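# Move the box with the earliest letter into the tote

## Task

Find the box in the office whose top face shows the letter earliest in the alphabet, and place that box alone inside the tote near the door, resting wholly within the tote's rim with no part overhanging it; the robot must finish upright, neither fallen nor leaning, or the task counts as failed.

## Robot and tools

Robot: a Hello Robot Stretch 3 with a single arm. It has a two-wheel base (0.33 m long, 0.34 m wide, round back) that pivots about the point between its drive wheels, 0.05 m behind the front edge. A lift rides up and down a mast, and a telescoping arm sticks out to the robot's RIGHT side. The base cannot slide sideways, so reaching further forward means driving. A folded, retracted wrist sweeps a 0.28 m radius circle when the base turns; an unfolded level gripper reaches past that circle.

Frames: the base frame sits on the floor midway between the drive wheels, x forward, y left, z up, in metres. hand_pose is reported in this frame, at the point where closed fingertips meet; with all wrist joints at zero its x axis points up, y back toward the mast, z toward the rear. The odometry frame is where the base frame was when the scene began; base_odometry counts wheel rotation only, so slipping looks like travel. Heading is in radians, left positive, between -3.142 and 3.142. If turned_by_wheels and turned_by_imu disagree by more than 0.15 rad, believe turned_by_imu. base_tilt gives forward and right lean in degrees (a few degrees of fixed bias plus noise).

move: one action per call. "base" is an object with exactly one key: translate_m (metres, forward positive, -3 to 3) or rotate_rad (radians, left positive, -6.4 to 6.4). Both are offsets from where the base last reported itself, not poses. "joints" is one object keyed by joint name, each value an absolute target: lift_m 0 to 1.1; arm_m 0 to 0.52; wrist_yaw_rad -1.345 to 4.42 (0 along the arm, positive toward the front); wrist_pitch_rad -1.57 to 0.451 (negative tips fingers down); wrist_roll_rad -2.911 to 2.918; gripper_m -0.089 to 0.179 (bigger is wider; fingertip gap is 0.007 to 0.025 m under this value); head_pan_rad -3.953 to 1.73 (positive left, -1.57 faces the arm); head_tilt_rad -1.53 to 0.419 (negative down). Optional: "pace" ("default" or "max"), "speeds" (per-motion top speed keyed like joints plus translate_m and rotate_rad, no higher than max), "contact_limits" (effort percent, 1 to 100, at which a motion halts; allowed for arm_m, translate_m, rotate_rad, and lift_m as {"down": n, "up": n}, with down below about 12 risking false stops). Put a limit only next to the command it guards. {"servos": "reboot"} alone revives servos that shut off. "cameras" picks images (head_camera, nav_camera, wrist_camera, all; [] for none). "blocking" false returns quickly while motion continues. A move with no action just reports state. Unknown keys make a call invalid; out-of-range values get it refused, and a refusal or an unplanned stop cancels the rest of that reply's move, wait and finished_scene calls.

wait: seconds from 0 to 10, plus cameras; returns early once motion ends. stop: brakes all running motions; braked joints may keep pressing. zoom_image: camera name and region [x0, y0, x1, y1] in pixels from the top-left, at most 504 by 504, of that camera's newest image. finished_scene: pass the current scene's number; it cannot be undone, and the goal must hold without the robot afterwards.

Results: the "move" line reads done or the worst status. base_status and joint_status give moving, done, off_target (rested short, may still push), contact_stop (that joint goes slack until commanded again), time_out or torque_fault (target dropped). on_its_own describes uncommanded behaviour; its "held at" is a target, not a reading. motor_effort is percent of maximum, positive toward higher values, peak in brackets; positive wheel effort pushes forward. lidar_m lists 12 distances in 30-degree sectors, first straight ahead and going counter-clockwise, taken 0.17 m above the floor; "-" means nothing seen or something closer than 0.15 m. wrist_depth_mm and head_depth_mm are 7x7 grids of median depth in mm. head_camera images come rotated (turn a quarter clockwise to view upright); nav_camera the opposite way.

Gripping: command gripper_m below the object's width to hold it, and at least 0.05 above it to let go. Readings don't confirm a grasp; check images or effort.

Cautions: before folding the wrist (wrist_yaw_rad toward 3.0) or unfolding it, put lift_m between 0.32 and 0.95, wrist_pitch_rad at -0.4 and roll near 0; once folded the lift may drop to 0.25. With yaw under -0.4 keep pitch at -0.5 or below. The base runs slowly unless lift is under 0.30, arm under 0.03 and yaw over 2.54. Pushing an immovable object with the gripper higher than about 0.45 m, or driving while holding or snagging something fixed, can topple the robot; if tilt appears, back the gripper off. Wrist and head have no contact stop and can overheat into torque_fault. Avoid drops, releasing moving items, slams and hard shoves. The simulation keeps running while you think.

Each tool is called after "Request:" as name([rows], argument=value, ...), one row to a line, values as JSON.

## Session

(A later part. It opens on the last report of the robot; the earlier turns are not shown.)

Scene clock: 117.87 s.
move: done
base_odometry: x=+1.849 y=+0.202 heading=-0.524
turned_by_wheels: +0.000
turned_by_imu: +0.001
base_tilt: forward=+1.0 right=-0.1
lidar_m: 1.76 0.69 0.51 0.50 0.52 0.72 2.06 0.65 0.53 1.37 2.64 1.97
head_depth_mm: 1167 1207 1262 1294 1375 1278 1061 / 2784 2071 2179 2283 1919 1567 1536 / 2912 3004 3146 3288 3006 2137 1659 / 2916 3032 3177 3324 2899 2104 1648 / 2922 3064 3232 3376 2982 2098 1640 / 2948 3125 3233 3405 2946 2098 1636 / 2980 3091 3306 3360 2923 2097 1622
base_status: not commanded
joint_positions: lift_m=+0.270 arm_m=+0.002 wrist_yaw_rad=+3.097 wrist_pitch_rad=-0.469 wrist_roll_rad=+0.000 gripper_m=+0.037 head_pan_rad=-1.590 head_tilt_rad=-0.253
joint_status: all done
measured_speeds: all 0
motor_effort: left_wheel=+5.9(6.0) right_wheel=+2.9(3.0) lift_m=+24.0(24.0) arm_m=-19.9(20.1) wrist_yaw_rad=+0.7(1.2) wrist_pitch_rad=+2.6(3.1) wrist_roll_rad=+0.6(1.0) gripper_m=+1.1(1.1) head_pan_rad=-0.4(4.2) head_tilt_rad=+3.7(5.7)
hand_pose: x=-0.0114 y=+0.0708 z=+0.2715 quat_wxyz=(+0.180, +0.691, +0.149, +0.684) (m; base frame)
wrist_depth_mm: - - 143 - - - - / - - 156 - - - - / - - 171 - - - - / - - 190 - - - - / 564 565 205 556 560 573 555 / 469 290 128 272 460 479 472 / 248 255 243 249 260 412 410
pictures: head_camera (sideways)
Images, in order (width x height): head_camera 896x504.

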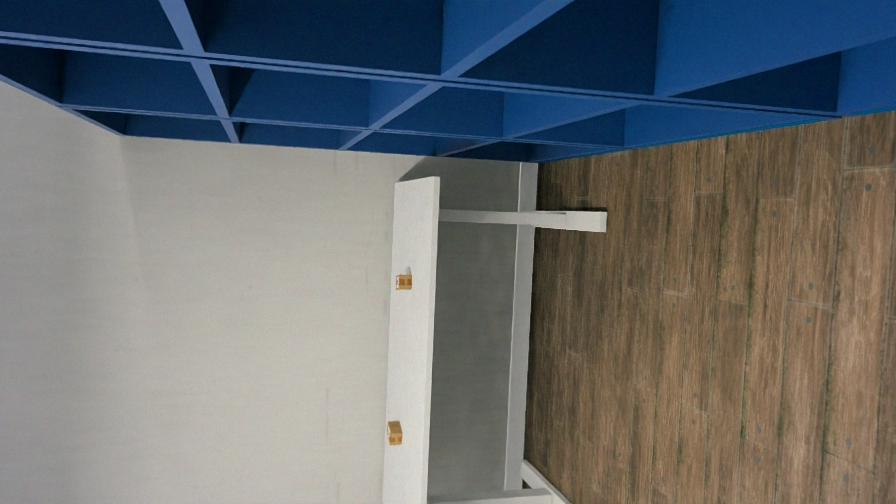

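Request:
move(joints={"lift_m": 0.7, "wrist_pitch_rad": -0.4, "head_pan_rad": -1.57, "head_tilt_rad": -0.6}, pace="max", cameras=[])

Request:
move(joints={"wrist_yaw_rad": 0.0, "arm_m": 0.3}, pace="max", cameras=[])

Request:
move(joints={"wrist_pitch_rad": 0.0}, pace="max", cameras=["head_camera", "wrist_camera"])

Scene clock: 149.93 s.
move: done
base_odometry: x=+1.849 y=+0.202 heading=-0.524
turned_by_wheels: +0.000
turned_by_imu: +0.001
base_tilt: forward=+1.0 right=-0.1
lidar_m: 1.76 0.69 0.51 0.50 0.52 0.72 2.06 0.65 0.53 1.36 2.64 1.97
head_depth_mm: 1866 1241 1386 1328 1134 1335 1188 / 2703 2825 2444 2111 1697 1442 1241 / 2835 2833 2947 2249 1777 1479 1256 / 2863 3175 3096 2290 1775 1468 1257 / 2867 3192 3047 2246 1785 1481 1251 / 2910 3186 3063 2263 1782 1461 1262 / 2914 3168 2992 2221 1768 1466 1262
base_status: not commanded
joint_positions: lift_m=+0.700 arm_m=+0.002 wrist_yaw_rad=+3.097 wrist_pitch_rad=-0.419 wrist_roll_rad=+0.000 gripper_m=+0.037 head_pan_rad=-1.570 head_tilt_rad=-0.600
joint_status: all done
measured_speeds: all 0
motor_effort: left_wheel=+5.8(6.1) right_wheel=+2.5(3.1) lift_m=+29.3(32.4) arm_m=-19.8(20.4) wrist_yaw_rad=+0.7(1.4) wrist_pitch_rad=+3.4(6.8) wrist_roll_rad=+0.8(1.2) gripper_m=-0.1(1.2) head_pan_rad=+3.2(4.3) head_tilt_rad=-2.4(4.1)
hand_pose: x=-0.0111 y=+0.0773 z=+0.7125 quat_wxyz=(+0.163, +0.694, +0.132, +0.688) (m; base frame)
wrist_depth_mm: - - 141 - - - - / - - 153 - - - - / - - 166 - - - - / - - 183 - - - - / - - 197 - 150 - - / - - 127 145 - - - / 850 - 246 815 836 834 860
pictures: none
No camera images: "cameras" was empty.

Scene clock: 151.93 s.
move: done
base_odometry: x=+1.849 y=+0.202 heading=-0.524
turned_by_wheels: +0.000
turned_by_imu: +0.000
base_tilt: forward=+0.9 right=+0.1
lidar_m: 1.77 0.69 0.51 0.50 0.52 0.72 2.07 0.65 0.53 1.36 2.64 1.97
head_depth_mm: 1864 1258 1381 1336 1052 453 365 / 2692 2868 2506 2092 538 536 1235 / 2855 2800 2902 2253 538 1380 1260 / 2818 3210 3026 2267 1731 1473 1257 / 2834 3202 3089 2261 1782 1474 1260 / 2910 3198 3045 2229 1778 1461 1257 / 2960 3143 2926 2238 1779 1470 1262
base_status: not commanded
joint_positions: lift_m=+0.700 arm_m=+0.300 wrist_yaw_rad=+0.003 wrist_pitch_rad=-0.418 wrist_roll_rad=+0.000 gripper_m=+0.037 head_pan_rad=-1.570 head_tilt_rad=-0.601
joint_status: all done
measured_speeds: all 0
motor_effort: left_wheel=+5.8(6.2) right_wheel=+2.6(3.0) lift_m=+28.2(29.5) arm_m=+18.3(23.7) wrist_yaw_rad=-2.6(7.3) wrist_pitch_rad=+3.2(3.5) wrist_roll_rad=+1.0(1.2) gripper_m=-1.2(1.4) head_pan_rad=+2.8(3.7) head_tilt_rad=-2.4(3.9)
hand_pose: x=-0.0207 y=-0.6693 z=+0.7126 quat_wxyz=(+0.692, +0.148, -0.691, -0.146) (m; base frame)
wrist_depth_mm: - - - - - - - / - - - - - - - / - - - - - - - / - - - - - - - / - - - - - - - / - - 127 940 130 - - / 856 885 847 880 835 - -
pictures: none
No camera images: "cameras" was empty.

Scene clock: 152.90 s.
move: done
base_odometry: x=+1.849 y=+0.202 heading=-0.524
turned_by_wheels: +0.000
turned_by_imu: +0.000
base_tilt: forward=+0.9 right=-0.2
lidar_m: 1.76 0.69 0.51 0.50 0.52 0.72 2.06 0.65 0.53 1.36 2.64 1.97
head_depth_mm: 1853 1254 1382 1332 1056 452 365 / 2710 2811 2455 2099 537 538 1239 / 2855 2834 2914 2269 539 1400 1268 / 2859 3200 3031 2253 1736 1473 1258 / 2873 3204 3048 2269 1765 1468 1256 / 2894 3217 3029 2235 1762 1466 1254 / 2958 3171 2997 2254 1793 1474 1257
base_status: not commanded
joint_positions: lift_m=+0.700 arm_m=+0.300 wrist_yaw_rad=+0.003 wrist_pitch_rad=-0.024 wrist_roll_rad=+0.000 gripper_m=+0.037 head_pan_rad=-1.570 head_tilt_rad=-0.601
joint_status: all done
measured_speeds: all 0
motor_effort: left_wheel=+5.9(6.0) right_wheel=+2.6(3.1) lift_m=+27.0(28.1) arm_m=+7.3(17.5) wrist_yaw_rad=-2.4(2.7) wrist_pitch_rad=+3.7(5.0) wrist_roll_rad=+0.8(1.1) gripper_m=-0.6(1.3) head_pan_rad=+1.9(4.1) head_tilt_rad=-3.3(3.6)
hand_pose: x=-0.0206 y=-0.7006 z=+0.8085 quat_wxyz=(+0.707, +0.010, -0.707, -0.007) (m; base frame)
wrist_depth_mm: - - - - - - - / - - - - - - - / - - - - - - 746 / - - - - - - 766 / - - - - 820 - 764 / - - 127 - - - - / - - - - - - -
pictures: head_camera (sideways), wrist_camera
Images, in order (width x height): head_camera 896x504, wrist_camera 644x364.

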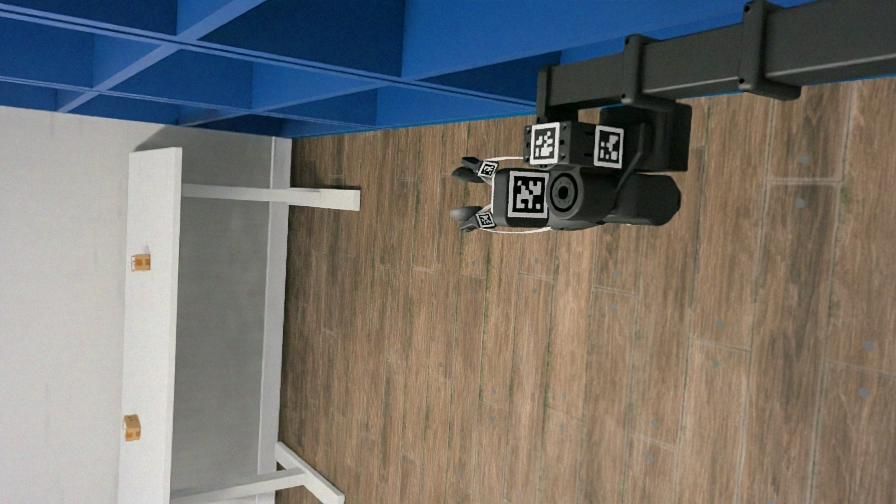

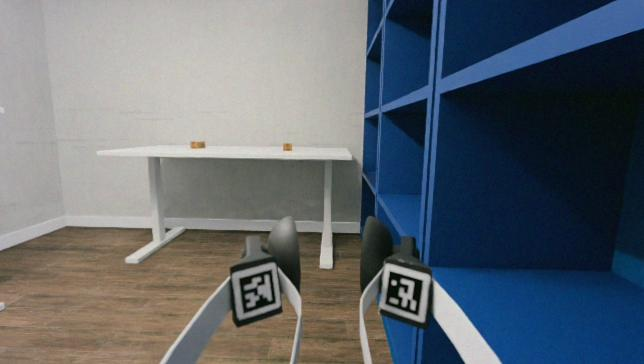

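Request:
move(joints={"wrist_yaw_rad": 1.571, "arm_m": 0.0, "head_pan_rad": -0.8, "head_tilt_rad": -0.6}, pace="max", cameras=["head_camera"])

Scene clock: 194.00 s.
move: done
base_odometry: x=+1.849 y=+0.202 heading=-0.524
turned_by_wheels: +0.000
turned_by_imu: +0.001
base_tilt: forward=+0.9 right=-0.1
lidar_m: 1.76 0.69 0.51 0.49 0.52 0.72 2.06 0.64 0.53 1.37 2.64 1.97
head_depth_mm: 3309 3628 3047 2248 1778 1488 1266 / 3016 3462 3035 2255 1787 1470 1267 / 2658 3048 2871 2268 1782 1482 1268 / 2466 2861 2941 2243 1780 1468 1243 / 2361 2674 2878 2248 1787 1475 1224 / 2223 2460 2680 2244 1789 1471 1255 / 2080 2309 2488 2158 1770 1471 1256
base_status: not commanded
joint_positions: lift_m=+0.700 arm_m=+0.002 wrist_yaw_rad=+1.569 wrist_pitch_rad=-0.023 wrist_roll_rad=+0.000 gripper_m=+0.037 head_pan_rad=-0.789 head_tilt_rad=-0.601
joint_status: all done
joint sent to its limit — arm_m, lower limit.
measured_speeds: all 0
motor_effort: left_wheel=+5.8(6.0) right_wheel=+2.5(3.2) lift_m=+23.1(24.6) arm_m=-19.5(22.5) wrist_yaw_rad=+2.3(8.9) wrist_pitch_rad=+4.1(4.4) wrist_roll_rad=+0.8(1.1) gripper_m=+0.5(1.0) head_pan_rad=-3.2(4.3) head_tilt_rad=-1.0(3.4)
hand_pose: x=+0.2343 y=-0.1472 z=+0.8088 quat_wxyz=(+0.506, +0.505, -0.494, +0.494) (m; base frame)
wrist_depth_mm: 756 - - - - - - / 735 - - - - - - / 739 - - - - - - / - - - - - - - / - - - - - - - / - - 127 - - - - / - - - - - - -
pictures: head_camera (sideways)
Images, in order (width x height): head_camera 896x504.

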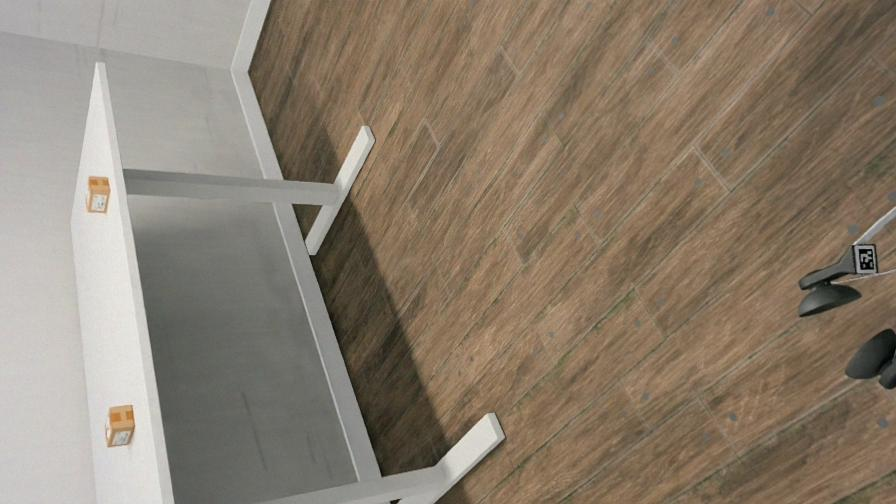

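Request:
move(joints={"wrist_pitch_rad": -0.42}, pace="max", cameras=[])

Request:
move(joints={"wrist_yaw_rad": 3.05}, pace="max", cameras=[])

Request:
move(base={"rotate_rad": -1.08}, joints={"lift_m": 0.27, "head_pan_rad": 0.3, "head_tilt_rad": -0.35}, pace="max", cameras=[])

Request:
move(base={"translate_m": 1.7}, pace="max", cameras=["head_camera"])

Scene clock: 238.27 s.
move: done
base_odometry: x=+1.849 y=+0.202 heading=-0.524
turned_by_wheels: +0.000
turned_by_imu: +0.001
base_tilt: forward=+0.8 right=-0.1
lidar_m: 1.76 0.69 0.51 0.50 0.52 0.72 2.06 0.65 0.53 1.36 2.64 1.98
head_depth_mm: 3316 3584 3092 2269 1784 1486 1265 / 3111 3510 3080 2262 1791 1487 1261 / 2718 3225 2863 2226 1783 1478 1263 / 2488 2907 2985 2253 1787 1479 1267 / 2377 2666 2891 2262 1804 1466 1263 / 2211 2517 2728 2255 1762 1468 1259 / 2087 2317 2516 2175 1777 1474 1257
base_status: not commanded
joint_positions: lift_m=+0.700 arm_m=+0.002 wrist_yaw_rad=+1.569 wrist_pitch_rad=-0.434 wrist_roll_rad=+0.000 gripper_m=+0.037 head_pan_rad=-0.800 head_tilt_rad=-0.601
joint_status: all done
measured_speeds: all 0
motor_effort: left_wheel=+5.8(6.1) right_wheel=+2.1(3.0) lift_m=+22.1(22.1) arm_m=-8.6(10.8) wrist_yaw_rad=+2.3(2.7) wrist_pitch_rad=+2.1(4.6) wrist_roll_rad=+0.8(1.1) gripper_m=+0.9(1.1) head_pan_rad=-1.5(4.6) head_tilt_rad=+0.5(1.1)
hand_pose: x=+0.2010 y=-0.1472 z=+0.7091 quat_wxyz=(+0.597, +0.595, -0.381, +0.380) (m; base frame)
wrist_depth_mm: - - - - - - - / - - - - - - - / - - - - - - - / - - - - - - - / - - - - - - - / - - 128 934 - - - / - 859 838 851 844 864 857
pictures: none
No camera images: "cameras" was empty.

Scene clock: 239.50 s.
move: done
base_odometry: x=+1.849 y=+0.202 heading=-0.524
turned_by_wheels: +0.000
turned_by_imu: +0.000
base_tilt: forward=+1.0 right=-0.2
lidar_m: 1.76 0.69 0.51 0.50 0.52 0.72 2.06 0.65 0.53 1.36 2.64 1.97
head_depth_mm: 3304 3597 3033 2265 1782 1469 1268 / 3098 3513 3038 2242 1784 1483 1261 / 2767 3158 2796 2227 1775 1475 1264 / 2520 2883 2978 2263 1764 1470 1251 / 2407 2694 2866 2255 1783 1472 1259 / 2229 2504 2647 2226 1792 1480 1258 / 2098 2341 2522 2170 1776 1467 1256
base_status: not commanded
joint_positions: lift_m=+0.700 arm_m=+0.002 wrist_yaw_rad=+3.047 wrist_pitch_rad=-0.434 wrist_roll_rad=+0.000 gripper_m=+0.037 head_pan_rad=-0.800 head_tilt_rad=-0.601
joint_status: all done
measured_speeds: all 0
motor_effort: left_wheel=+5.9(6.0) right_wheel=+2.3(2.9) lift_m=+24.9(25.2) arm_m=-5.4(8.8) wrist_yaw_rad=+4.0(10.5) wrist_pitch_rad=+2.4(2.7) wrist_roll_rad=+0.8(1.0) gripper_m=-0.2(1.1) head_pan_rad=-2.9(4.4) head_tilt_rad=+0.4(1.1)
hand_pose: x=-0.0001 y=+0.0746 z=+0.7091 quat_wxyz=(+0.185, +0.697, +0.120, +0.683) (m; base frame)
wrist_depth_mm: - 138 142 - - - - / - 149 155 - - - - / - 161 166 - - - - / - - 183 - - - - / - - 200 - 150 - - / - - 128 145 - - - / - - 256 829 820 818 859
pictures: none
No camera images: "cameras" was empty.

Scene clock: 243.17 s.
move: done
base_odometry: x=+1.849 y=+0.202 heading=-1.604
turned_by_wheels: -1.080
turned_by_imu: -1.076
base_tilt: forward=+1.0 right=+0.0
lidar_m: 2.64 1.97 1.93 0.70 0.51 0.50 0.52 0.70 1.87 0.66 0.53 1.36
head_depth_mm: 3300 3451 3631 3699 2524 1894 1513 / 3015 3317 3486 3585 2529 1869 1510 / 2784 2982 3096 3247 2491 1889 1506 / 2549 2761 2891 3122 2463 1860 1499 / 2433 2540 2604 2886 2467 1882 1498 / 2250 2384 2422 2671 2454 1849 1494 / 2128 2214 2204 2453 2250 1858 1495
base_status: done
joint_positions: lift_m=+0.270 arm_m=+0.002 wrist_yaw_rad=+3.047 wrist_pitch_rad=-0.436 wrist_roll_rad=+0.000 gripper_m=+0.037 head_pan_rad=+0.302 head_tilt_rad=-0.350
joint_status: all done
measured_speeds: all 0
motor_effort: left_wheel=+10.4(15.6) right_wheel=-8.9(15.1) lift_m=+21.6(23.6) arm_m=-8.6(8.6) wrist_yaw_rad=+3.3(3.8) wrist_pitch_rad=+2.7(3.2) wrist_roll_rad=+0.8(1.1) gripper_m=+0.0(1.1) head_pan_rad=-3.1(5.0) head_tilt_rad=+3.3(5.3)
hand_pose: x=-0.0003 y=+0.0743 z=+0.2786 quat_wxyz=(+0.186, +0.696, +0.121, +0.683) (m; base frame)
wrist_depth_mm: - 138 142 - - - - / - 150 159 - - - - / - 161 170 964 963 953 934 / - - 187 722 722 715 707 / 471 548 201 587 581 591 592 / 464 495 128 280 481 493 489 / 265 263 249 256 405 425 423
pictures: none
No camera images: "cameras" was empty.

Scene clock: 250.27 s.
move: done
base_odometry: x=+1.794 y=-1.497 heading=-1.603
turned_by_wheels: +0.000
turned_by_imu: -0.001
base_tilt: forward=+1.1 right=-0.2
lidar_m: 1.40 1.09 1.47 1.28 2.03 1.96 2.02 1.46 1.10 1.37 1.57 1.80
head_depth_mm: 1842 1942 2017 2084 2205 1879 1511 / 1925 2024 2171 2313 2390 1867 1516 / 1765 1904 2021 2202 2296 1863 1517 / 1644 1746 1869 1958 2136 1875 1510 / 1519 1626 1720 1000 1966 1858 1490 / 1429 1508 1590 994 1785 1789 1391 / 1340 1409 1469 990 1162 1702 1449
base_status: done
joint_positions: lift_m=+0.270 arm_m=+0.002 wrist_yaw_rad=+3.048 wrist_pitch_rad=-0.436 wrist_roll_rad=+0.000 gripper_m=+0.037 head_pan_rad=+0.300 head_tilt_rad=-0.350
joint_status: not commanded
measured_speeds: all 0
motor_effort: left_wheel=+7.2(19.0) right_wheel=-2.5(9.7) lift_m=+26.4(26.5) arm_m=-19.6(20.7) wrist_yaw_rad=+2.6(3.3) wrist_pitch_rad=+3.1(3.3) wrist_roll_rad=+0.9(1.1) gripper_m=-0.7(1.4) head_pan_rad=-2.4(4.4) head_tilt_rad=+2.6(3.9)
hand_pose: x=-0.0004 y=+0.0743 z=+0.2786 quat_wxyz=(+0.186, +0.696, +0.121, +0.683) (m; base frame)
wrist_depth_mm: - 138 - - - - - / - 151 - - - - - / 956 164 187 949 946 938 980 / 726 699 186 728 717 721 738 / 583 584 201 590 587 577 588 / 493 494 127 280 468 490 496 / 264 262 249 258 400 422 423
pictures: head_camera (sideways)
Images, in order (width x height): head_camera 896x504.

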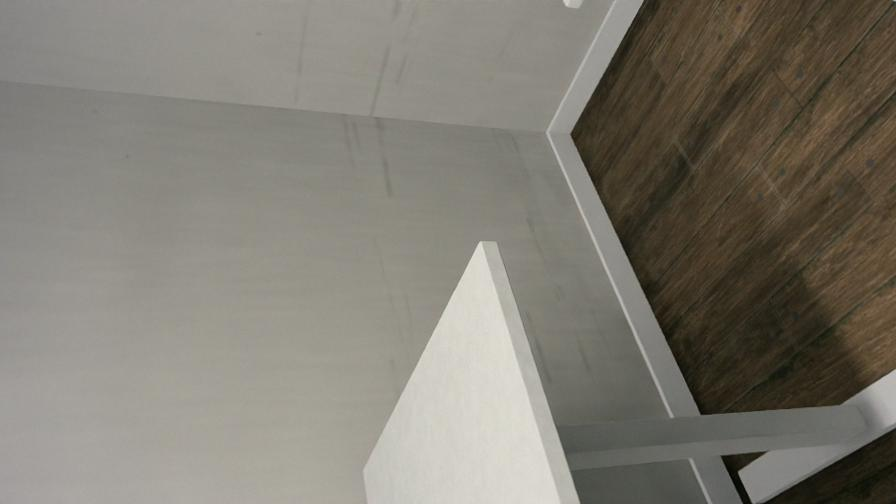

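Request:
move(joints={"head_pan_rad": 1.2, "head_tilt_rad": -0.35}, pace="max", cameras=["head_camera"])

Scene clock: 254.40 s.
move: done
base_odometry: x=+1.794 y=-1.497 heading=-1.603
turned_by_wheels: +0.000
turned_by_imu: +0.001
base_tilt: forward=+1.1 right=-0.1
lidar_m: 1.40 1.09 1.47 1.28 2.02 1.96 2.03 1.46 1.10 1.37 1.57 1.80
head_depth_mm: 1217 1280 1345 1023 719 1656 1509 / 1234 1307 1389 1018 756 1698 1498 / 1267 1341 1417 1013 792 1735 1504 / 1285 1362 1456 1009 1680 1753 1500 / 1316 1405 1479 998 1743 1793 1499 / 1356 1427 1520 992 1783 1850 1493 / 1377 1483 1550 990 1843 1848 1499
base_status: not commanded
joint_positions: lift_m=+0.270 arm_m=+0.002 wrist_yaw_rad=+3.048 wrist_pitch_rad=-0.436 wrist_roll_rad=+0.000 gripper_m=+0.037 head_pan_rad=+1.216 head_tilt_rad=-0.350
joint_status: all done
measured_speeds: all 0
motor_effort: left_wheel=+7.3(7.6) right_wheel=-2.7(3.3) lift_m=+29.1(29.3) arm_m=-17.4(18.4) wrist_yaw_rad=+2.7(3.0) wrist_pitch_rad=+3.1(3.1) wrist_roll_rad=+1.1(1.1) gripper_m=-0.9(1.3) head_pan_rad=+1.8(5.3) head_tilt_rad=+2.0(4.3)
hand_pose: x=-0.0004 y=+0.0743 z=+0.2786 quat_wxyz=(+0.186, +0.696, +0.121, +0.683) (m; base frame)
wrist_depth_mm: - 138 - - - - - / - 151 - - - - - / 941 165 187 956 960 975 928 / 723 700 186 729 724 724 723 / 580 591 202 587 583 585 579 / 491 489 128 280 479 485 488 / 264 264 250 257 400 419 426
pictures: head_camera (sideways)
Images, in order (width x height): head_camera 896x504.

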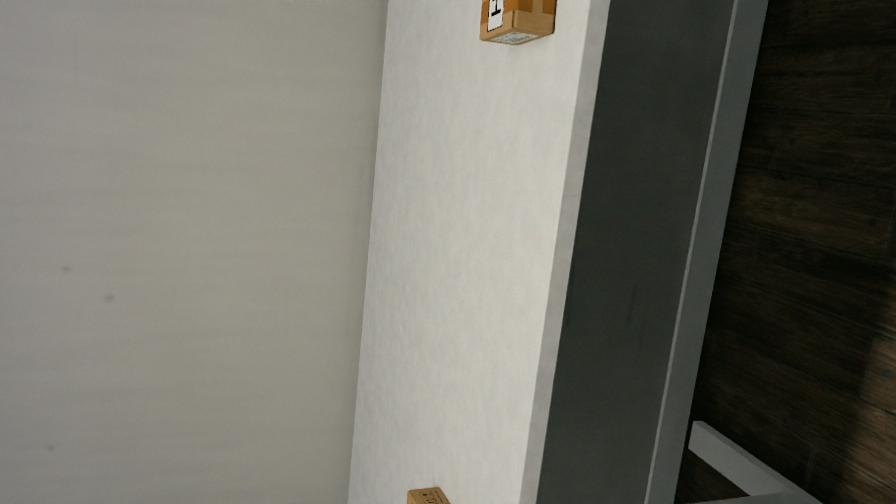

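Request:
zoom_image(camera="head_camera", region=[460, 0, 560, 60])

Request:
move(joints={"head_pan_rad": 1.65, "head_tilt_rad": -0.35}, pace="max", cameras=["head_camera"])

Request:
move(joints={"head_pan_rad": -0.75, "head_tilt_rad": -0.35}, pace="max", cameras=["head_camera"])

Scaled by 5.040 from the camera's 896x504 image, which has a finer 1280x720 frame.

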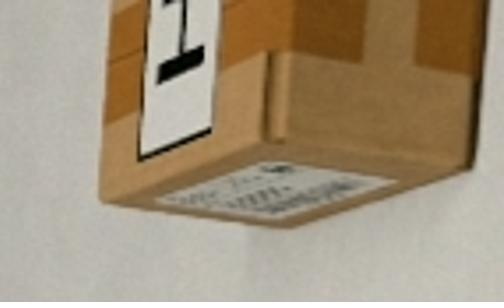

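Scene clock: 258.53 s.
move: done
base_odometry: x=+1.794 y=-1.497 heading=-1.603
turned_by_wheels: +0.000
turned_by_imu: +0.001
base_tilt: forward=+1.1 right=-0.1
lidar_m: 1.41 1.09 1.47 1.28 2.03 1.96 2.03 1.46 1.10 1.37 1.57 1.80
head_depth_mm: 1339 1387 1447 1028 799 1701 1522 / 1410 1486 1555 1025 1738 1805 1502 / 1505 1573 1636 1013 1899 1822 1502 / 1615 1708 1800 1009 1477 1611 1493 / 1746 1837 1959 1164 2223 1868 1448 / 1896 2030 2194 2308 2409 1852 1504 / 1998 2138 2255 2383 2467 1848 1538
base_status: not commanded
joint_positions: lift_m=+0.270 arm_m=+0.002 wrist_yaw_rad=+3.048 wrist_pitch_rad=-0.436 wrist_roll_rad=+0.000 gripper_m=+0.037 head_pan_rad=+1.654 head_tilt_rad=-0.350
joint_status: all done
measured_speeds: all 0
motor_effort: left_wheel=+7.3(7.5) right_wheel=-3.2(3.2) lift_m=+30.6(30.7) arm_m=-15.8(16.3) wrist_yaw_rad=+2.9(3.0) wrist_pitch_rad=+2.7(3.1) wrist_roll_rad=+0.8(1.1) gripper_m=-1.1(1.1) head_pan_rad=+3.5(4.9) head_tilt_rad=+1.8(3.2)
hand_pose: x=-0.0004 y=+0.0743 z=+0.2786 quat_wxyz=(+0.186, +0.696, +0.121, +0.683) (m; base frame)
wrist_depth_mm: - 138 - - - - - / - 150 - - - - - / 944 165 188 958 958 932 955 / 717 694 186 718 728 724 730 / 587 586 201 584 592 582 581 / 487 491 127 281 483 495 486 / 264 265 248 258 403 424 425
pictures: head_camera (sideways)
Images, in order (width x height): head_camera 896x504.

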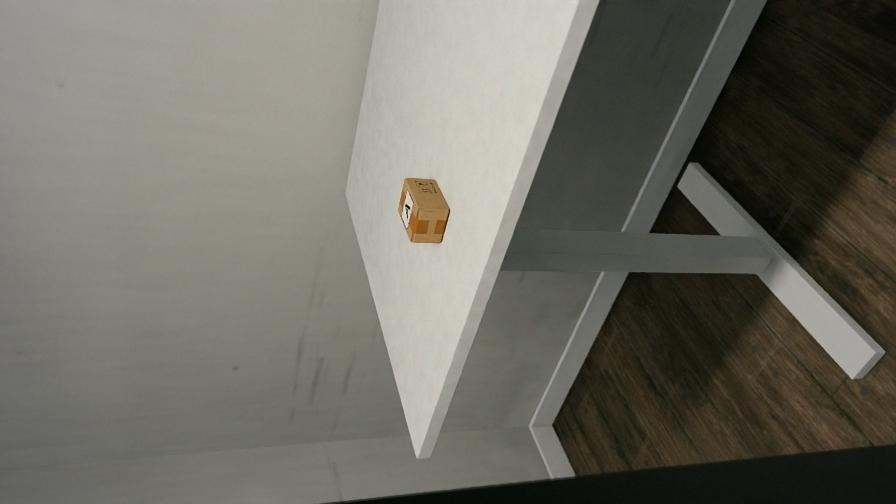

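Scene clock: 259.73 s.
move: done
base_odometry: x=+1.794 y=-1.497 heading=-1.603
turned_by_wheels: +0.000
turned_by_imu: +0.000
base_tilt: forward=+0.8 right=-0.2
lidar_m: 1.41 1.09 1.47 1.28 2.03 1.96 2.03 1.46 1.10 1.37 1.57 1.80
head_depth_mm: 1693 1798 1955 1690 1682 1782 1522 / 1645 1757 1877 1688 2143 1832 1518 / 1616 1718 1827 1671 1309 1875 1501 / 1597 1695 1803 1650 1292 1860 1501 / 1545 1651 1758 1652 1298 1868 1488 / 1525 1607 1707 1638 1217 1851 1506 / 1505 1572 1685 1621 1210 1858 1497
base_status: not commanded
joint_positions: lift_m=+0.270 arm_m=+0.002 wrist_yaw_rad=+3.048 wrist_pitch_rad=-0.436 wrist_roll_rad=+0.000 gripper_m=+0.037 head_pan_rad=-0.798 head_tilt_rad=-0.350
joint_status: all done
measured_speeds: all 0
motor_effort: left_wheel=+7.5(7.5) right_wheel=-2.5(3.3) lift_m=+30.3(30.8) arm_m=-14.8(15.8) wrist_yaw_rad=+3.0(3.0) wrist_pitch_rad=+3.0(3.2) wrist_roll_rad=+0.8(1.1) gripper_m=+0.9(1.3) head_pan_rad=+1.8(4.8) head_tilt_rad=+0.8(3.4)
hand_pose: x=-0.0004 y=+0.0743 z=+0.2786 quat_wxyz=(+0.186, +0.696, +0.121, +0.683) (m; base frame)
wrist_depth_mm: - 138 - - - - - / - 150 - - - - - / 948 165 187 957 936 967 964 / 703 689 186 724 722 727 725 / 579 583 201 580 596 583 583 / 488 491 127 282 477 491 489 / 264 265 247 257 403 423 423
pictures: head_camera (sideways)
Images, in order (width x height): head_camera 896x504.

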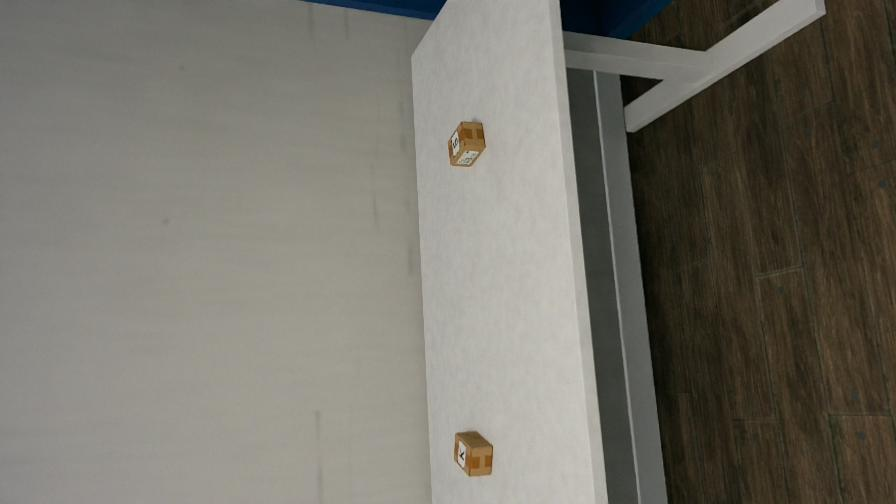

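Request:
zoom_image(camera="head_camera", region=[440, 110, 500, 170])

Request:
zoom_image(camera="head_camera", region=[445, 425, 505, 485])

Request:
move(joints={"head_pan_rad": 1.6, "head_tilt_rad": -0.4}, pace="max", cameras=["head_camera"])

Request:
zoom_image(camera="head_camera", region=[350, 130, 430, 210])

Request:
move(joints={"head_pan_rad": 0.95, "head_tilt_rad": -0.4}, pace="max", cameras=["head_camera"])

Scaled by 8.400 from the camera's 896x504 image, which has a finer 1280x720 frame.

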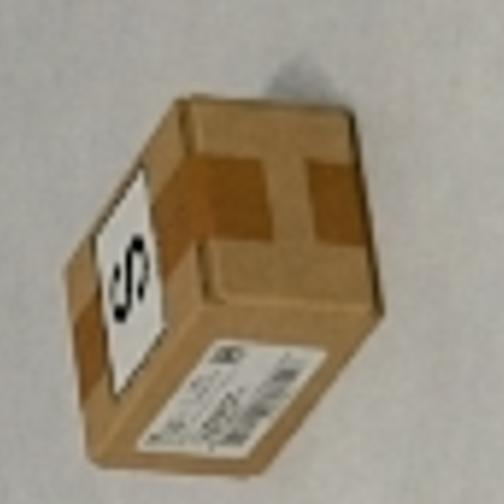

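Scaled by 8.400 from the camera's 896x504 image, which has a finer 1280x720 frame.

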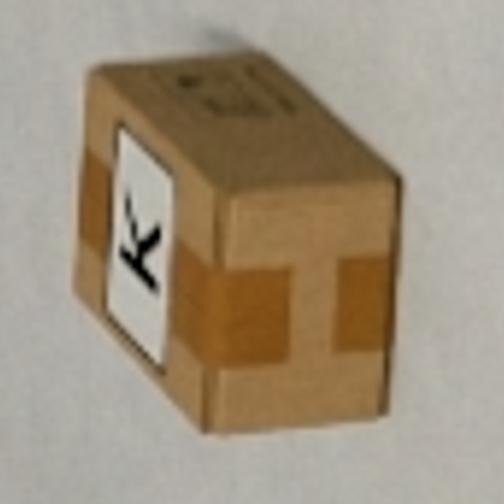

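Scene clock: 267.03 s.
move: done
base_odometry: x=+1.794 y=-1.497 heading=-1.603
turned_by_wheels: +0.000
turned_by_imu: +0.001
base_tilt: forward=+1.0 right=-0.1
lidar_m: 1.41 1.09 1.47 1.28 2.04 1.95 2.04 1.46 1.10 1.37 1.57 1.80
head_depth_mm: 1327 1387 1431 902 1648 1715 1449 / 1407 1484 1523 899 1800 1770 1436 / 1499 1606 1570 948 1945 1768 1459 / 1605 1709 1753 1010 1526 1633 1452 / 1733 1856 1950 2100 2230 1757 1437 / 1883 2020 2160 2376 2268 1767 1440 / 1987 2121 2276 2408 2365 1805 -
base_status: not commanded
joint_positions: lift_m=+0.270 arm_m=+0.002 wrist_yaw_rad=+3.048 wrist_pitch_rad=-0.436 wrist_roll_rad=+0.000 gripper_m=+0.037 head_pan_rad=+1.653 head_tilt_rad=-0.398
joint_status: all done
measured_speeds: all 0
motor_effort: left_wheel=+7.4(7.5) right_wheel=-2.9(3.2) lift_m=+30.1(30.7) arm_m=-12.9(13.8) wrist_yaw_rad=+2.6(3.2) wrist_pitch_rad=+2.9(3.2) wrist_roll_rad=+0.9(1.0) gripper_m=+0.4(1.1) head_pan_rad=-3.5(4.3) head_tilt_rad=-1.2(4.7)
hand_pose: x=-0.0004 y=+0.0743 z=+0.2786 quat_wxyz=(+0.186, +0.696, +0.121, +0.683) (m; base frame)
wrist_depth_mm: - 138 - - - - - / - 151 - - - - - / 982 165 187 954 932 925 947 / 726 697 187 740 738 740 719 / 595 584 202 583 585 590 591 / 491 496 127 280 478 494 487 / 265 264 249 256 404 424 420
pictures: head_camera (sideways)
Images, in order (width x height): head_camera 896x504.

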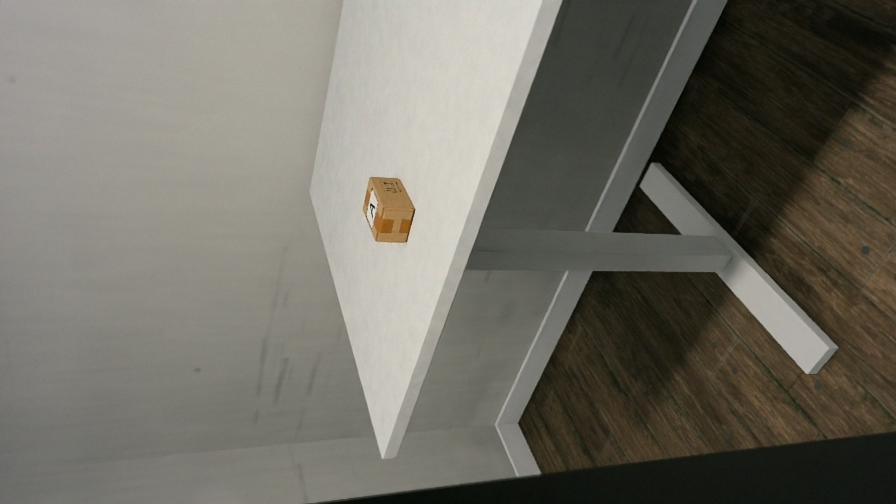

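Scaled by 6.300 from the camera's 896x504 image, which has a finer 1280x720 frame.

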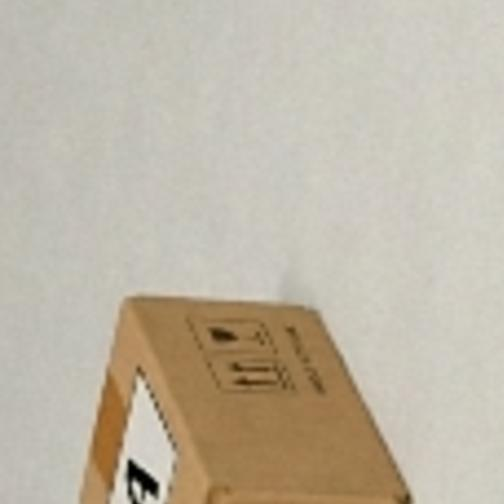

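Scene clock: 267.93 s.
move: done
base_odometry: x=+1.794 y=-1.497 heading=-1.603
turned_by_wheels: +0.000
turned_by_imu: +0.000
base_tilt: forward=+1.1 right=-0.3
lidar_m: 1.40 1.09 1.47 1.28 2.03 1.96 2.03 1.46 1.10 1.37 1.57 1.80
head_depth_mm: 1267 1345 1432 893 1169 1303 1377 / 1257 1342 1404 895 1691 1763 1440 / 1252 1350 1415 794 1687 1768 1441 / 1250 1350 1395 887 1695 1764 1442 / 1243 1342 1396 880 1703 1755 1442 / 1245 1336 1387 877 1690 1760 1431 / 1243 1326 1393 876 1694 1746 1432
base_status: not commanded
joint_positions: lift_m=+0.270 arm_m=+0.002 wrist_yaw_rad=+3.048 wrist_pitch_rad=-0.436 wrist_roll_rad=+0.000 gripper_m=+0.037 head_pan_rad=+0.960 head_tilt_rad=-0.399
joint_status: all done
measured_speeds: all 0
motor_effort: left_wheel=+7.4(7.5) right_wheel=-3.1(3.3) lift_m=+30.6(30.6) arm_m=-12.2(13.2) wrist_yaw_rad=+2.5(3.1) wrist_pitch_rad=+2.8(3.1) wrist_roll_rad=+0.8(0.9) gripper_m=+0.3(1.2) head_pan_rad=-4.2(4.2) head_tilt_rad=-1.4(4.2)
hand_pose: x=-0.0004 y=+0.0743 z=+0.2786 quat_wxyz=(+0.186, +0.696, +0.121, +0.683) (m; base frame)
wrist_depth_mm: - 138 - - - - - / - 150 - - - - - / 958 165 187 941 947 952 951 / 720 685 186 719 732 724 728 / 594 583 202 581 584 583 590 / 485 492 128 280 475 491 495 / 264 264 250 257 399 420 425
pictures: head_camera (sideways)
Images, in order (width x height): head_camera 896x504.

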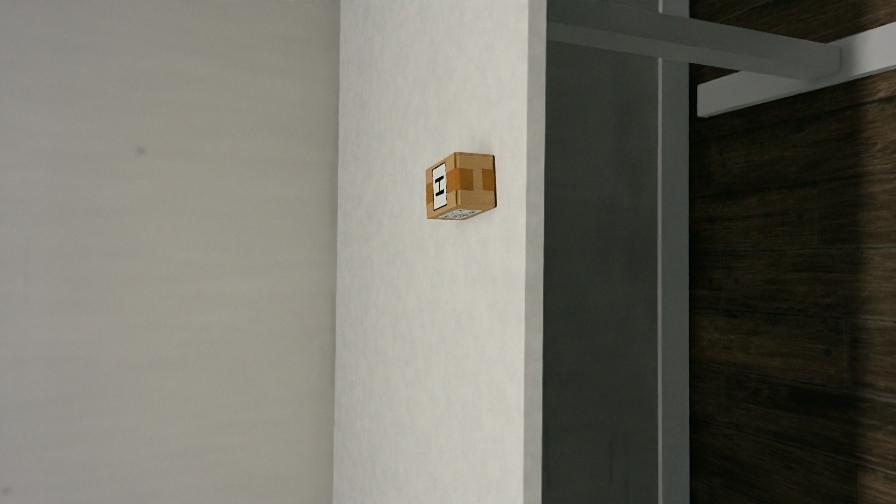

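Request:
zoom_image(camera="head_camera", region=[415, 145, 505, 225])

Request:
move(joints={"head_pan_rad": 1.6, "head_tilt_rad": -0.4}, pace="max", cameras=["head_camera"])

Request:
zoom_image(camera="head_camera", region=[350, 165, 430, 250])

Scaled by 5.600 from the camera's 896x504 image, which has a finer 1280x720 frame.

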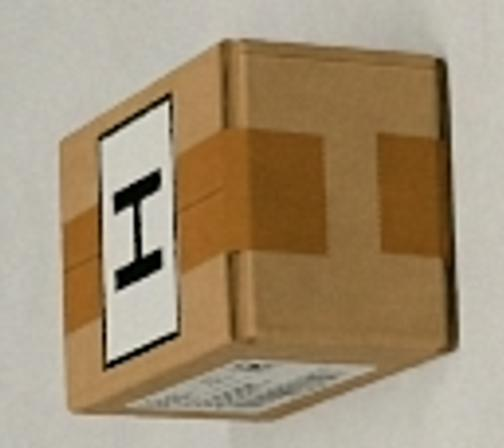

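Scene clock: 272.17 s.
move: done
base_odometry: x=+1.794 y=-1.497 heading=-1.603
turned_by_wheels: +0.000
turned_by_imu: +0.001
base_tilt: forward=+0.9 right=+0.0
lidar_m: 1.40 1.09 1.47 1.27 2.03 1.96 2.03 1.46 1.10 1.37 1.57 1.80
head_depth_mm: 1300 1373 1406 898 1621 1699 1445 / 1364 1442 1479 893 1777 1759 1455 / 1458 1558 1562 889 1899 1749 1440 / 1556 1646 1537 1001 1971 1675 1435 / 1667 1796 1848 1079 2155 1701 1434 / 1798 1914 2036 2283 2302 1752 1437 / 1954 2102 2273 2401 2254 1749 1441
base_status: not commanded
joint_positions: lift_m=+0.270 arm_m=+0.002 wrist_yaw_rad=+3.048 wrist_pitch_rad=-0.436 wrist_roll_rad=+0.000 gripper_m=+0.037 head_pan_rad=+1.609 head_tilt_rad=-0.400
joint_status: all done
measured_speeds: all 0
motor_effort: left_wheel=+7.4(7.5) right_wheel=-3.0(3.5) lift_m=+30.1(30.6) arm_m=-10.3(11.2) wrist_yaw_rad=+2.2(3.3) wrist_pitch_rad=+2.9(3.0) wrist_roll_rad=+0.8(0.9) gripper_m=-0.6(1.1) head_pan_rad=+0.8(4.5) head_tilt_rad=-1.5(3.6)
hand_pose: x=-0.0004 y=+0.0743 z=+0.2786 quat_wxyz=(+0.186, +0.696, +0.121, +0.683) (m; base frame)
wrist_depth_mm: - 138 - - - - - / - 151 - - - - - / 932 164 188 934 942 958 928 / 729 694 186 723 715 730 722 / 587 593 202 595 589 581 591 / 489 494 128 282 471 494 485 / 264 264 250 257 399 421 422
pictures: head_camera (sideways)
Images, in order (width x height): head_camera 896x504.

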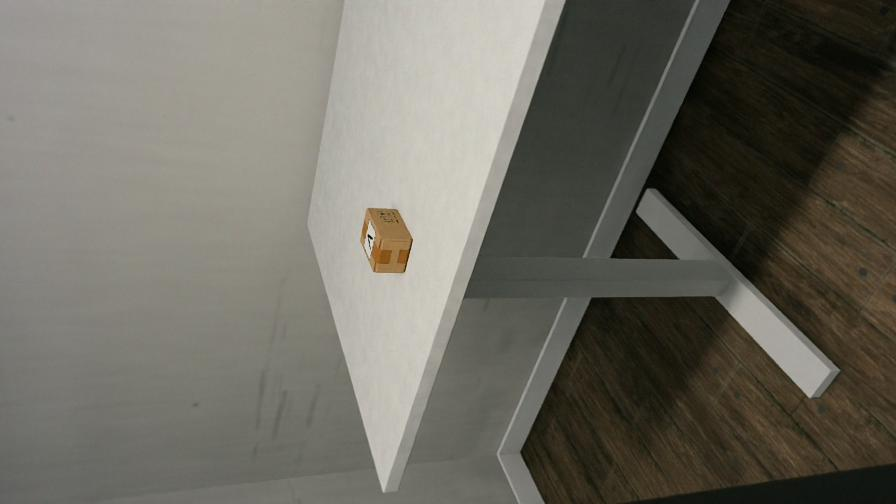

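Scaled by 5.929 from the camera's 896x504 image, which has a finer 1280x720 frame.

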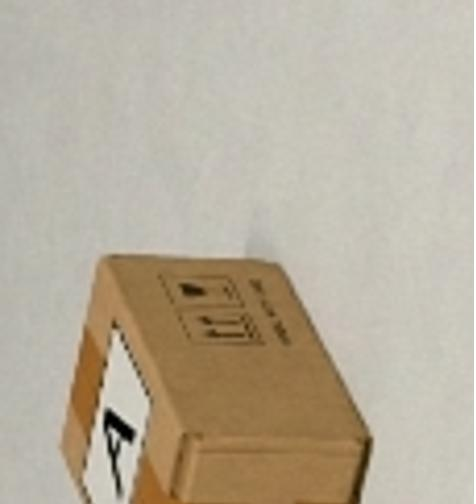

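Request:
zoom_image(camera="head_camera", region=[350, 205, 420, 275])

Scaled by 7.200 from the camera's 896x504 image, which has a finer 1280x720 frame.

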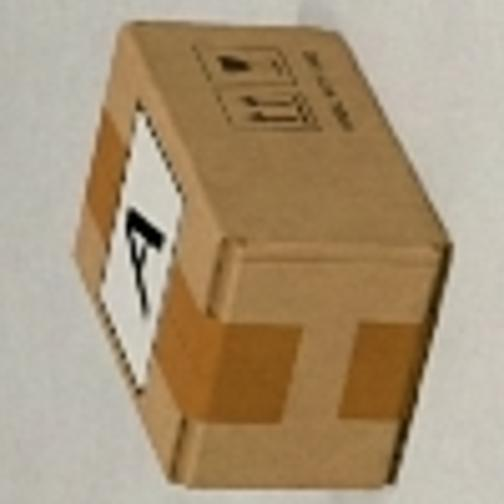

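Request:
move(base={"rotate_rad": 2.156}, joints={"head_pan_rad": -1.57, "head_tilt_rad": -0.5}, pace="max", cameras=[])

Request:
move(base={"translate_m": 0.56}, pace="max", cameras=[])

Request:
move(base={"rotate_rad": 0.494}, pace="max", cameras=["head_camera"])

Scene clock: 312.10 s.
move: done
base_odometry: x=+1.794 y=-1.497 heading=+0.552
turned_by_wheels: +2.156
turned_by_imu: +2.148
base_tilt: forward=+0.9 right=-0.1
lidar_m: 2.01 1.95 2.06 1.46 1.57 1.37 1.58 1.41 1.41 1.09 1.47 1.28
head_depth_mm: 1579 1741 1931 2197 2007 1618 1352 / 1506 1643 1769 2037 1986 1595 1340 / 1436 1563 1067 1918 1992 1600 1334 / 1376 1493 1062 1222 1859 1508 1333 / 1324 1438 1052 827 1867 1590 1333 / 1276 1390 1057 784 1779 1597 1336 / 1225 1322 1045 738 1712 1580 1330
base_status: done
joint_positions: lift_m=+0.270 arm_m=+0.002 wrist_yaw_rad=+3.048 wrist_pitch_rad=-0.436 wrist_roll_rad=+0.000 gripper_m=+0.037 head_pan_rad=-1.586 head_tilt_rad=-0.502
joint_status: all done
measured_speeds: translate_m=+0.000 rotate_rad=+0.000 lift_m=+0.000 arm_m=+0.000 wrist_yaw_rad=+0.000 wrist_pitch_rad=+0.000 wrist_roll_rad=+0.000 head_pan_rad=+0.024 head_tilt_rad=+0.000
motor_effort: left_wheel=-8.1(16.3) right_wheel=+9.6(16.4) lift_m=+28.5(30.4) arm_m=-19.3(20.6) wrist_yaw_rad=+2.6(3.2) wrist_pitch_rad=+2.9(3.1) wrist_roll_rad=+0.8(1.0) gripper_m=+0.4(1.2) head_pan_rad=+2.9(4.5) head_tilt_rad=-1.7(5.7)
hand_pose: x=-0.0004 y=+0.0743 z=+0.2786 quat_wxyz=(+0.186, +0.696, +0.121, +0.683) (m; base frame)
wrist_depth_mm: - 138 - - - - - / - 150 - - - - - / 898 164 188 945 934 974 959 / 732 691 188 731 715 732 728 / 595 592 201 586 598 597 586 / 487 494 127 280 473 493 492 / 264 262 251 255 403 419 421
pictures: none
No camera images: "cameras" was empty.

Scene clock: 315.27 s.
move: done
base_odometry: x=+2.271 y=-1.204 heading=+0.552
turned_by_wheels: +0.000
turned_by_imu: +0.000
base_tilt: forward=+1.0 right=-0.1
lidar_m: 1.50 1.47 1.53 1.44 1.41 1.42 2.13 1.85 1.18 1.25 1.21 0.81
head_depth_mm: 1277 1403 1081 722 1889 1529 1341 / 1219 1342 1069 715 1751 1591 1348 / 1165 1276 1072 715 602 1591 1346 / 1128 1226 1063 714 574 1589 1341 / 1083 1172 1059 711 552 1595 1329 / 1037 1117 1051 708 533 1542 1332 / 1005 1084 1047 705 532 1510 1336
base_status: done
joint_positions: lift_m=+0.270 arm_m=+0.002 wrist_yaw_rad=+3.048 wrist_pitch_rad=-0.436 wrist_roll_rad=+0.000 gripper_m=+0.037 head_pan_rad=-1.571 head_tilt_rad=-0.502
joint_status: not commanded
measured_speeds: all 0
motor_effort: left_wheel=+5.4(12.8) right_wheel=+1.1(18.0) lift_m=+26.4(28.6) arm_m=-16.2(19.5) wrist_yaw_rad=+3.0(3.3) wrist_pitch_rad=+2.9(3.2) wrist_roll_rad=+0.8(1.2) gripper_m=+0.5(1.3) head_pan_rad=+3.1(4.4) head_tilt_rad=+1.5(2.6)
hand_pose: x=-0.0004 y=+0.0743 z=+0.2786 quat_wxyz=(+0.186, +0.696, +0.121, +0.683) (m; base frame)
wrist_depth_mm: - 137 - - - - - / - 151 - - - - - / 950 164 188 934 972 970 929 / 712 682 186 731 717 729 742 / 579 587 200 590 593 583 575 / 483 492 128 280 478 494 491 / 263 265 249 257 401 420 424
pictures: none
No camera images: "cameras" was empty.

Scene clock: 316.57 s.
move: done
base_odometry: x=+2.271 y=-1.204 heading=+1.046
turned_by_wheels: +0.494
turned_by_imu: +0.492
base_tilt: forward=+1.1 right=-0.2
lidar_m: 1.46 1.52 1.44 1.44 1.41 1.93 1.84 1.18 1.26 1.21 0.81 1.51
head_depth_mm: 1003 1092 1079 720 538 1564 1337 / 1017 1092 1074 716 539 1554 1335 / 1018 1102 1067 713 538 1551 1337 / 1032 1116 1066 680 536 1587 1339 / 1027 1121 1057 648 535 1593 1329 / 1036 1136 1051 706 532 1133 1252 / 1045 1134 1047 708 550 1551 1329
base_status: done
joint_positions: lift_m=+0.270 arm_m=+0.002 wrist_yaw_rad=+3.048 wrist_pitch_rad=-0.436 wrist_roll_rad=+0.000 gripper_m=+0.037 head_pan_rad=-1.570 head_tilt_rad=-0.502
joint_status: not commanded
measured_speeds: all 0
motor_effort: left_wheel=-7.9(15.8) right_wheel=+9.7(16.6) lift_m=+25.9(26.7) arm_m=-17.0(17.1) wrist_yaw_rad=+2.6(3.1) wrist_pitch_rad=+2.7(3.1) wrist_roll_rad=+0.8(1.0) gripper_m=-0.5(1.1) head_pan_rad=+3.3(3.8) head_tilt_rad=+1.8(3.1)
hand_pose: x=-0.0004 y=+0.0743 z=+0.2786 quat_wxyz=(+0.186, +0.696, +0.121, +0.683) (m; base frame)
wrist_depth_mm: - 138 - - - - - / - 150 - - - - - / 956 164 188 963 948 946 951 / 720 695 187 717 717 728 729 / 591 584 202 583 579 586 593 / 490 488 128 280 476 488 489 / 263 264 251 258 400 423 424
pictures: head_camera (sideways)
Images, in order (width x height): head_camera 896x504.

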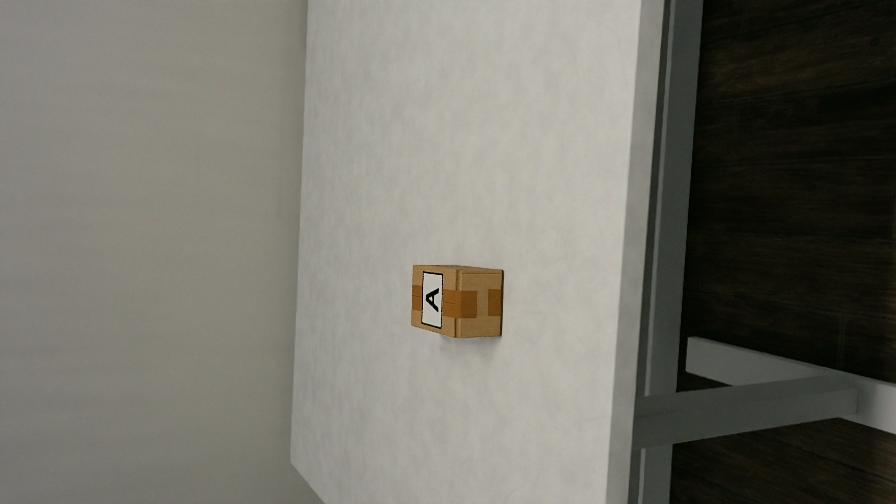

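Request:
move(base={"translate_m": 0.112}, joints={"lift_m": 0.9, "gripper_m": 0.14}, pace="max", cameras=[])

Request:
move(joints={"wrist_yaw_rad": 1.571, "lift_m": 1.0}, pace="max", cameras=[])

Request:
move(joints={"lift_m": 1.1, "wrist_yaw_rad": 0.0, "arm_m": 0.2}, pace="max", cameras=["head_camera", "wrist_camera"])

Scene clock: 340.43 s.
move: done
base_odometry: x=+2.327 y=-1.107 heading=+1.046
turned_by_wheels: +0.000
turned_by_imu: +0.001
base_tilt: forward=+1.0 right=-0.1
lidar_m: 1.35 1.41 1.41 1.40 1.48 1.97 1.96 1.27 1.26 0.78 0.79 1.41
head_depth_mm: 1004 1089 1080 722 540 1562 - / 1013 1099 1073 714 539 1556 1373 / 1026 1106 1067 613 536 1552 1372 / 1025 1113 1062 711 535 1594 1409 / 1029 1115 1068 710 535 1438 1237 / 1044 1128 1054 711 534 1549 1333 / 1045 1137 1235 706 552 1596 1326
base_status: done
joint_positions: lift_m=+0.900 arm_m=+0.002 wrist_yaw_rad=+3.048 wrist_pitch_rad=-0.437 wrist_roll_rad=+0.000 gripper_m=+0.140 head_pan_rad=-1.570 head_tilt_rad=-0.500
joint_status: all done
measured_speeds: all 0
motor_effort: left_wheel=+2.7(8.4) right_wheel=+1.2(16.0) lift_m=+29.6(33.0) arm_m=-13.8(20.3) wrist_yaw_rad=+2.8(3.0) wrist_pitch_rad=+3.1(3.5) wrist_roll_rad=+0.8(1.2) gripper_m=+0.2(86.9) head_pan_rad=+2.3(4.4) head_tilt_rad=+2.8(4.2)
hand_pose: x=-0.0005 y=+0.0743 z=+0.9085 quat_wxyz=(+0.186, +0.696, +0.121, +0.683) (m; base frame)
wrist_depth_mm: - 138 - - - - - / - 150 - - - - - / - 164 187 - - - - / - - 186 - - - - / - - 209 - - - - / - 124 228 - - 120 - / - - 262 - - 126 -
pictures: none
No camera images: "cameras" was empty.

Scene clock: 341.90 s.
move: done
base_odometry: x=+2.327 y=-1.107 heading=+1.046
turned_by_wheels: +0.000
turned_by_imu: +0.000
base_tilt: forward=+1.0 right=-0.1
lidar_m: 1.35 1.40 1.40 1.40 1.48 1.97 1.96 1.27 1.25 0.78 0.79 1.40
head_depth_mm: 1001 1087 1080 720 582 - - / 1007 1097 1069 717 579 - - / 1019 1101 1068 613 578 - - / 1023 1113 1060 712 536 1615 1414 / 1034 1122 1062 710 536 1426 1226 / 1042 1135 1051 707 534 1590 1389 / 1045 1138 1231 704 551 1633 -
base_status: not commanded
joint_positions: lift_m=+1.000 arm_m=+0.002 wrist_yaw_rad=+1.574 wrist_pitch_rad=-0.437 wrist_roll_rad=+0.000 gripper_m=+0.140 head_pan_rad=-1.570 head_tilt_rad=-0.500
joint_status: all done
measured_speeds: all 0
motor_effort: left_wheel=+2.5(2.9) right_wheel=+1.1(1.6) lift_m=+29.1(32.5) arm_m=-11.7(13.9) wrist_yaw_rad=-2.2(6.8) wrist_pitch_rad=+2.8(3.2) wrist_roll_rad=+0.8(1.0) gripper_m=+0.1(1.3) head_pan_rad=+3.9(4.1) head_tilt_rad=+2.6(3.8)
hand_pose: x=+0.2006 y=-0.1461 z=+1.0085 quat_wxyz=(+0.596, +0.597, -0.378, +0.381) (m; base frame)
wrist_depth_mm: - - - - - - - / - - - - - - - / - - - - - - - / - - - - - - - / - - - - - - - / - 124 - - - 120 - / - - - - - 126 -
pictures: none
No camera images: "cameras" was empty.

Scene clock: 343.60 s.
move: done
base_odometry: x=+2.327 y=-1.107 heading=+1.046
turned_by_wheels: +0.000
turned_by_imu: +0.000
base_tilt: forward=+0.9 right=-0.2
lidar_m: 1.35 1.40 1.41 1.40 1.48 1.97 1.95 1.26 1.26 0.78 0.79 1.40
head_depth_mm: - - 946 720 541 1569 1347 / - - 500 719 538 1577 1340 / 998 353 336 610 538 1556 1337 / 1023 1119 940 714 535 1594 1332 / 1036 1118 1058 715 534 1433 1248 / 1039 1121 1056 705 533 1556 1327 / 1045 1141 1228 708 551 1584 1333
base_status: not commanded
joint_positions: lift_m=+1.098 arm_m=+0.200 wrist_yaw_rad=+0.003 wrist_pitch_rad=-0.437 wrist_roll_rad=+0.000 gripper_m=+0.140 head_pan_rad=-1.570 head_tilt_rad=-0.500
joint_status: all done
joint sent to its limit — lift_m, upper limit.
measured_speeds: all 0
motor_effort: left_wheel=+2.7(3.0) right_wheel=+1.3(1.7) lift_m=+30.2(32.5) arm_m=+21.5(23.1) wrist_yaw_rad=-2.3(7.4) wrist_pitch_rad=+2.9(3.1) wrist_roll_rad=+0.9(1.1) gripper_m=-0.2(1.4) head_pan_rad=+3.6(3.8) head_tilt_rad=+1.4(3.7)
hand_pose: x=-0.0208 y=-0.5670 z=+1.1060 quat_wxyz=(+0.691, +0.155, -0.690, -0.152) (m; base frame)
wrist_depth_mm: - - - - - - - / - - - - - - - / - - - - - - - / - - - - - - - / 406 376 393 395 396 146 393 / 353 124 339 330 344 120 345 / - 279 294 243 294 278 287
pictures: head_camera (sideways), wrist_camera
Images, in order (width x height): head_camera 896x504, wrist_camera 644x364.

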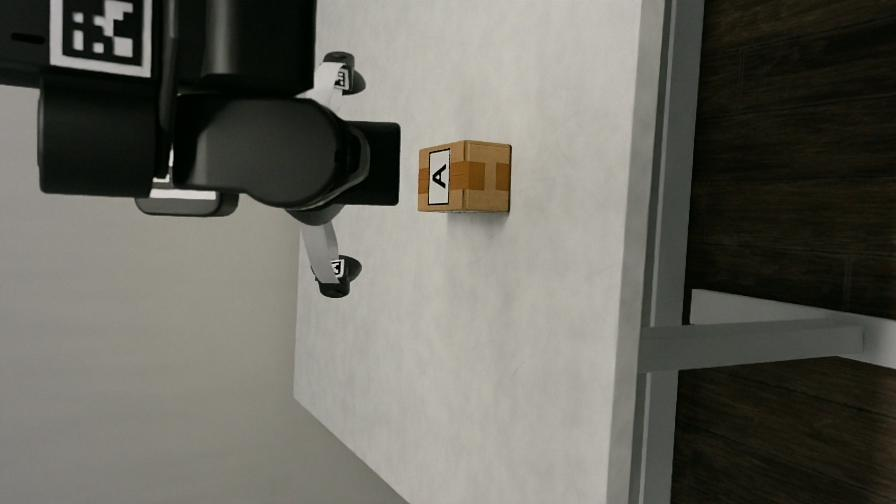

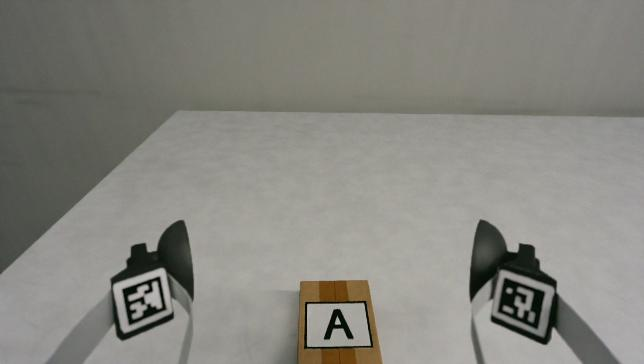

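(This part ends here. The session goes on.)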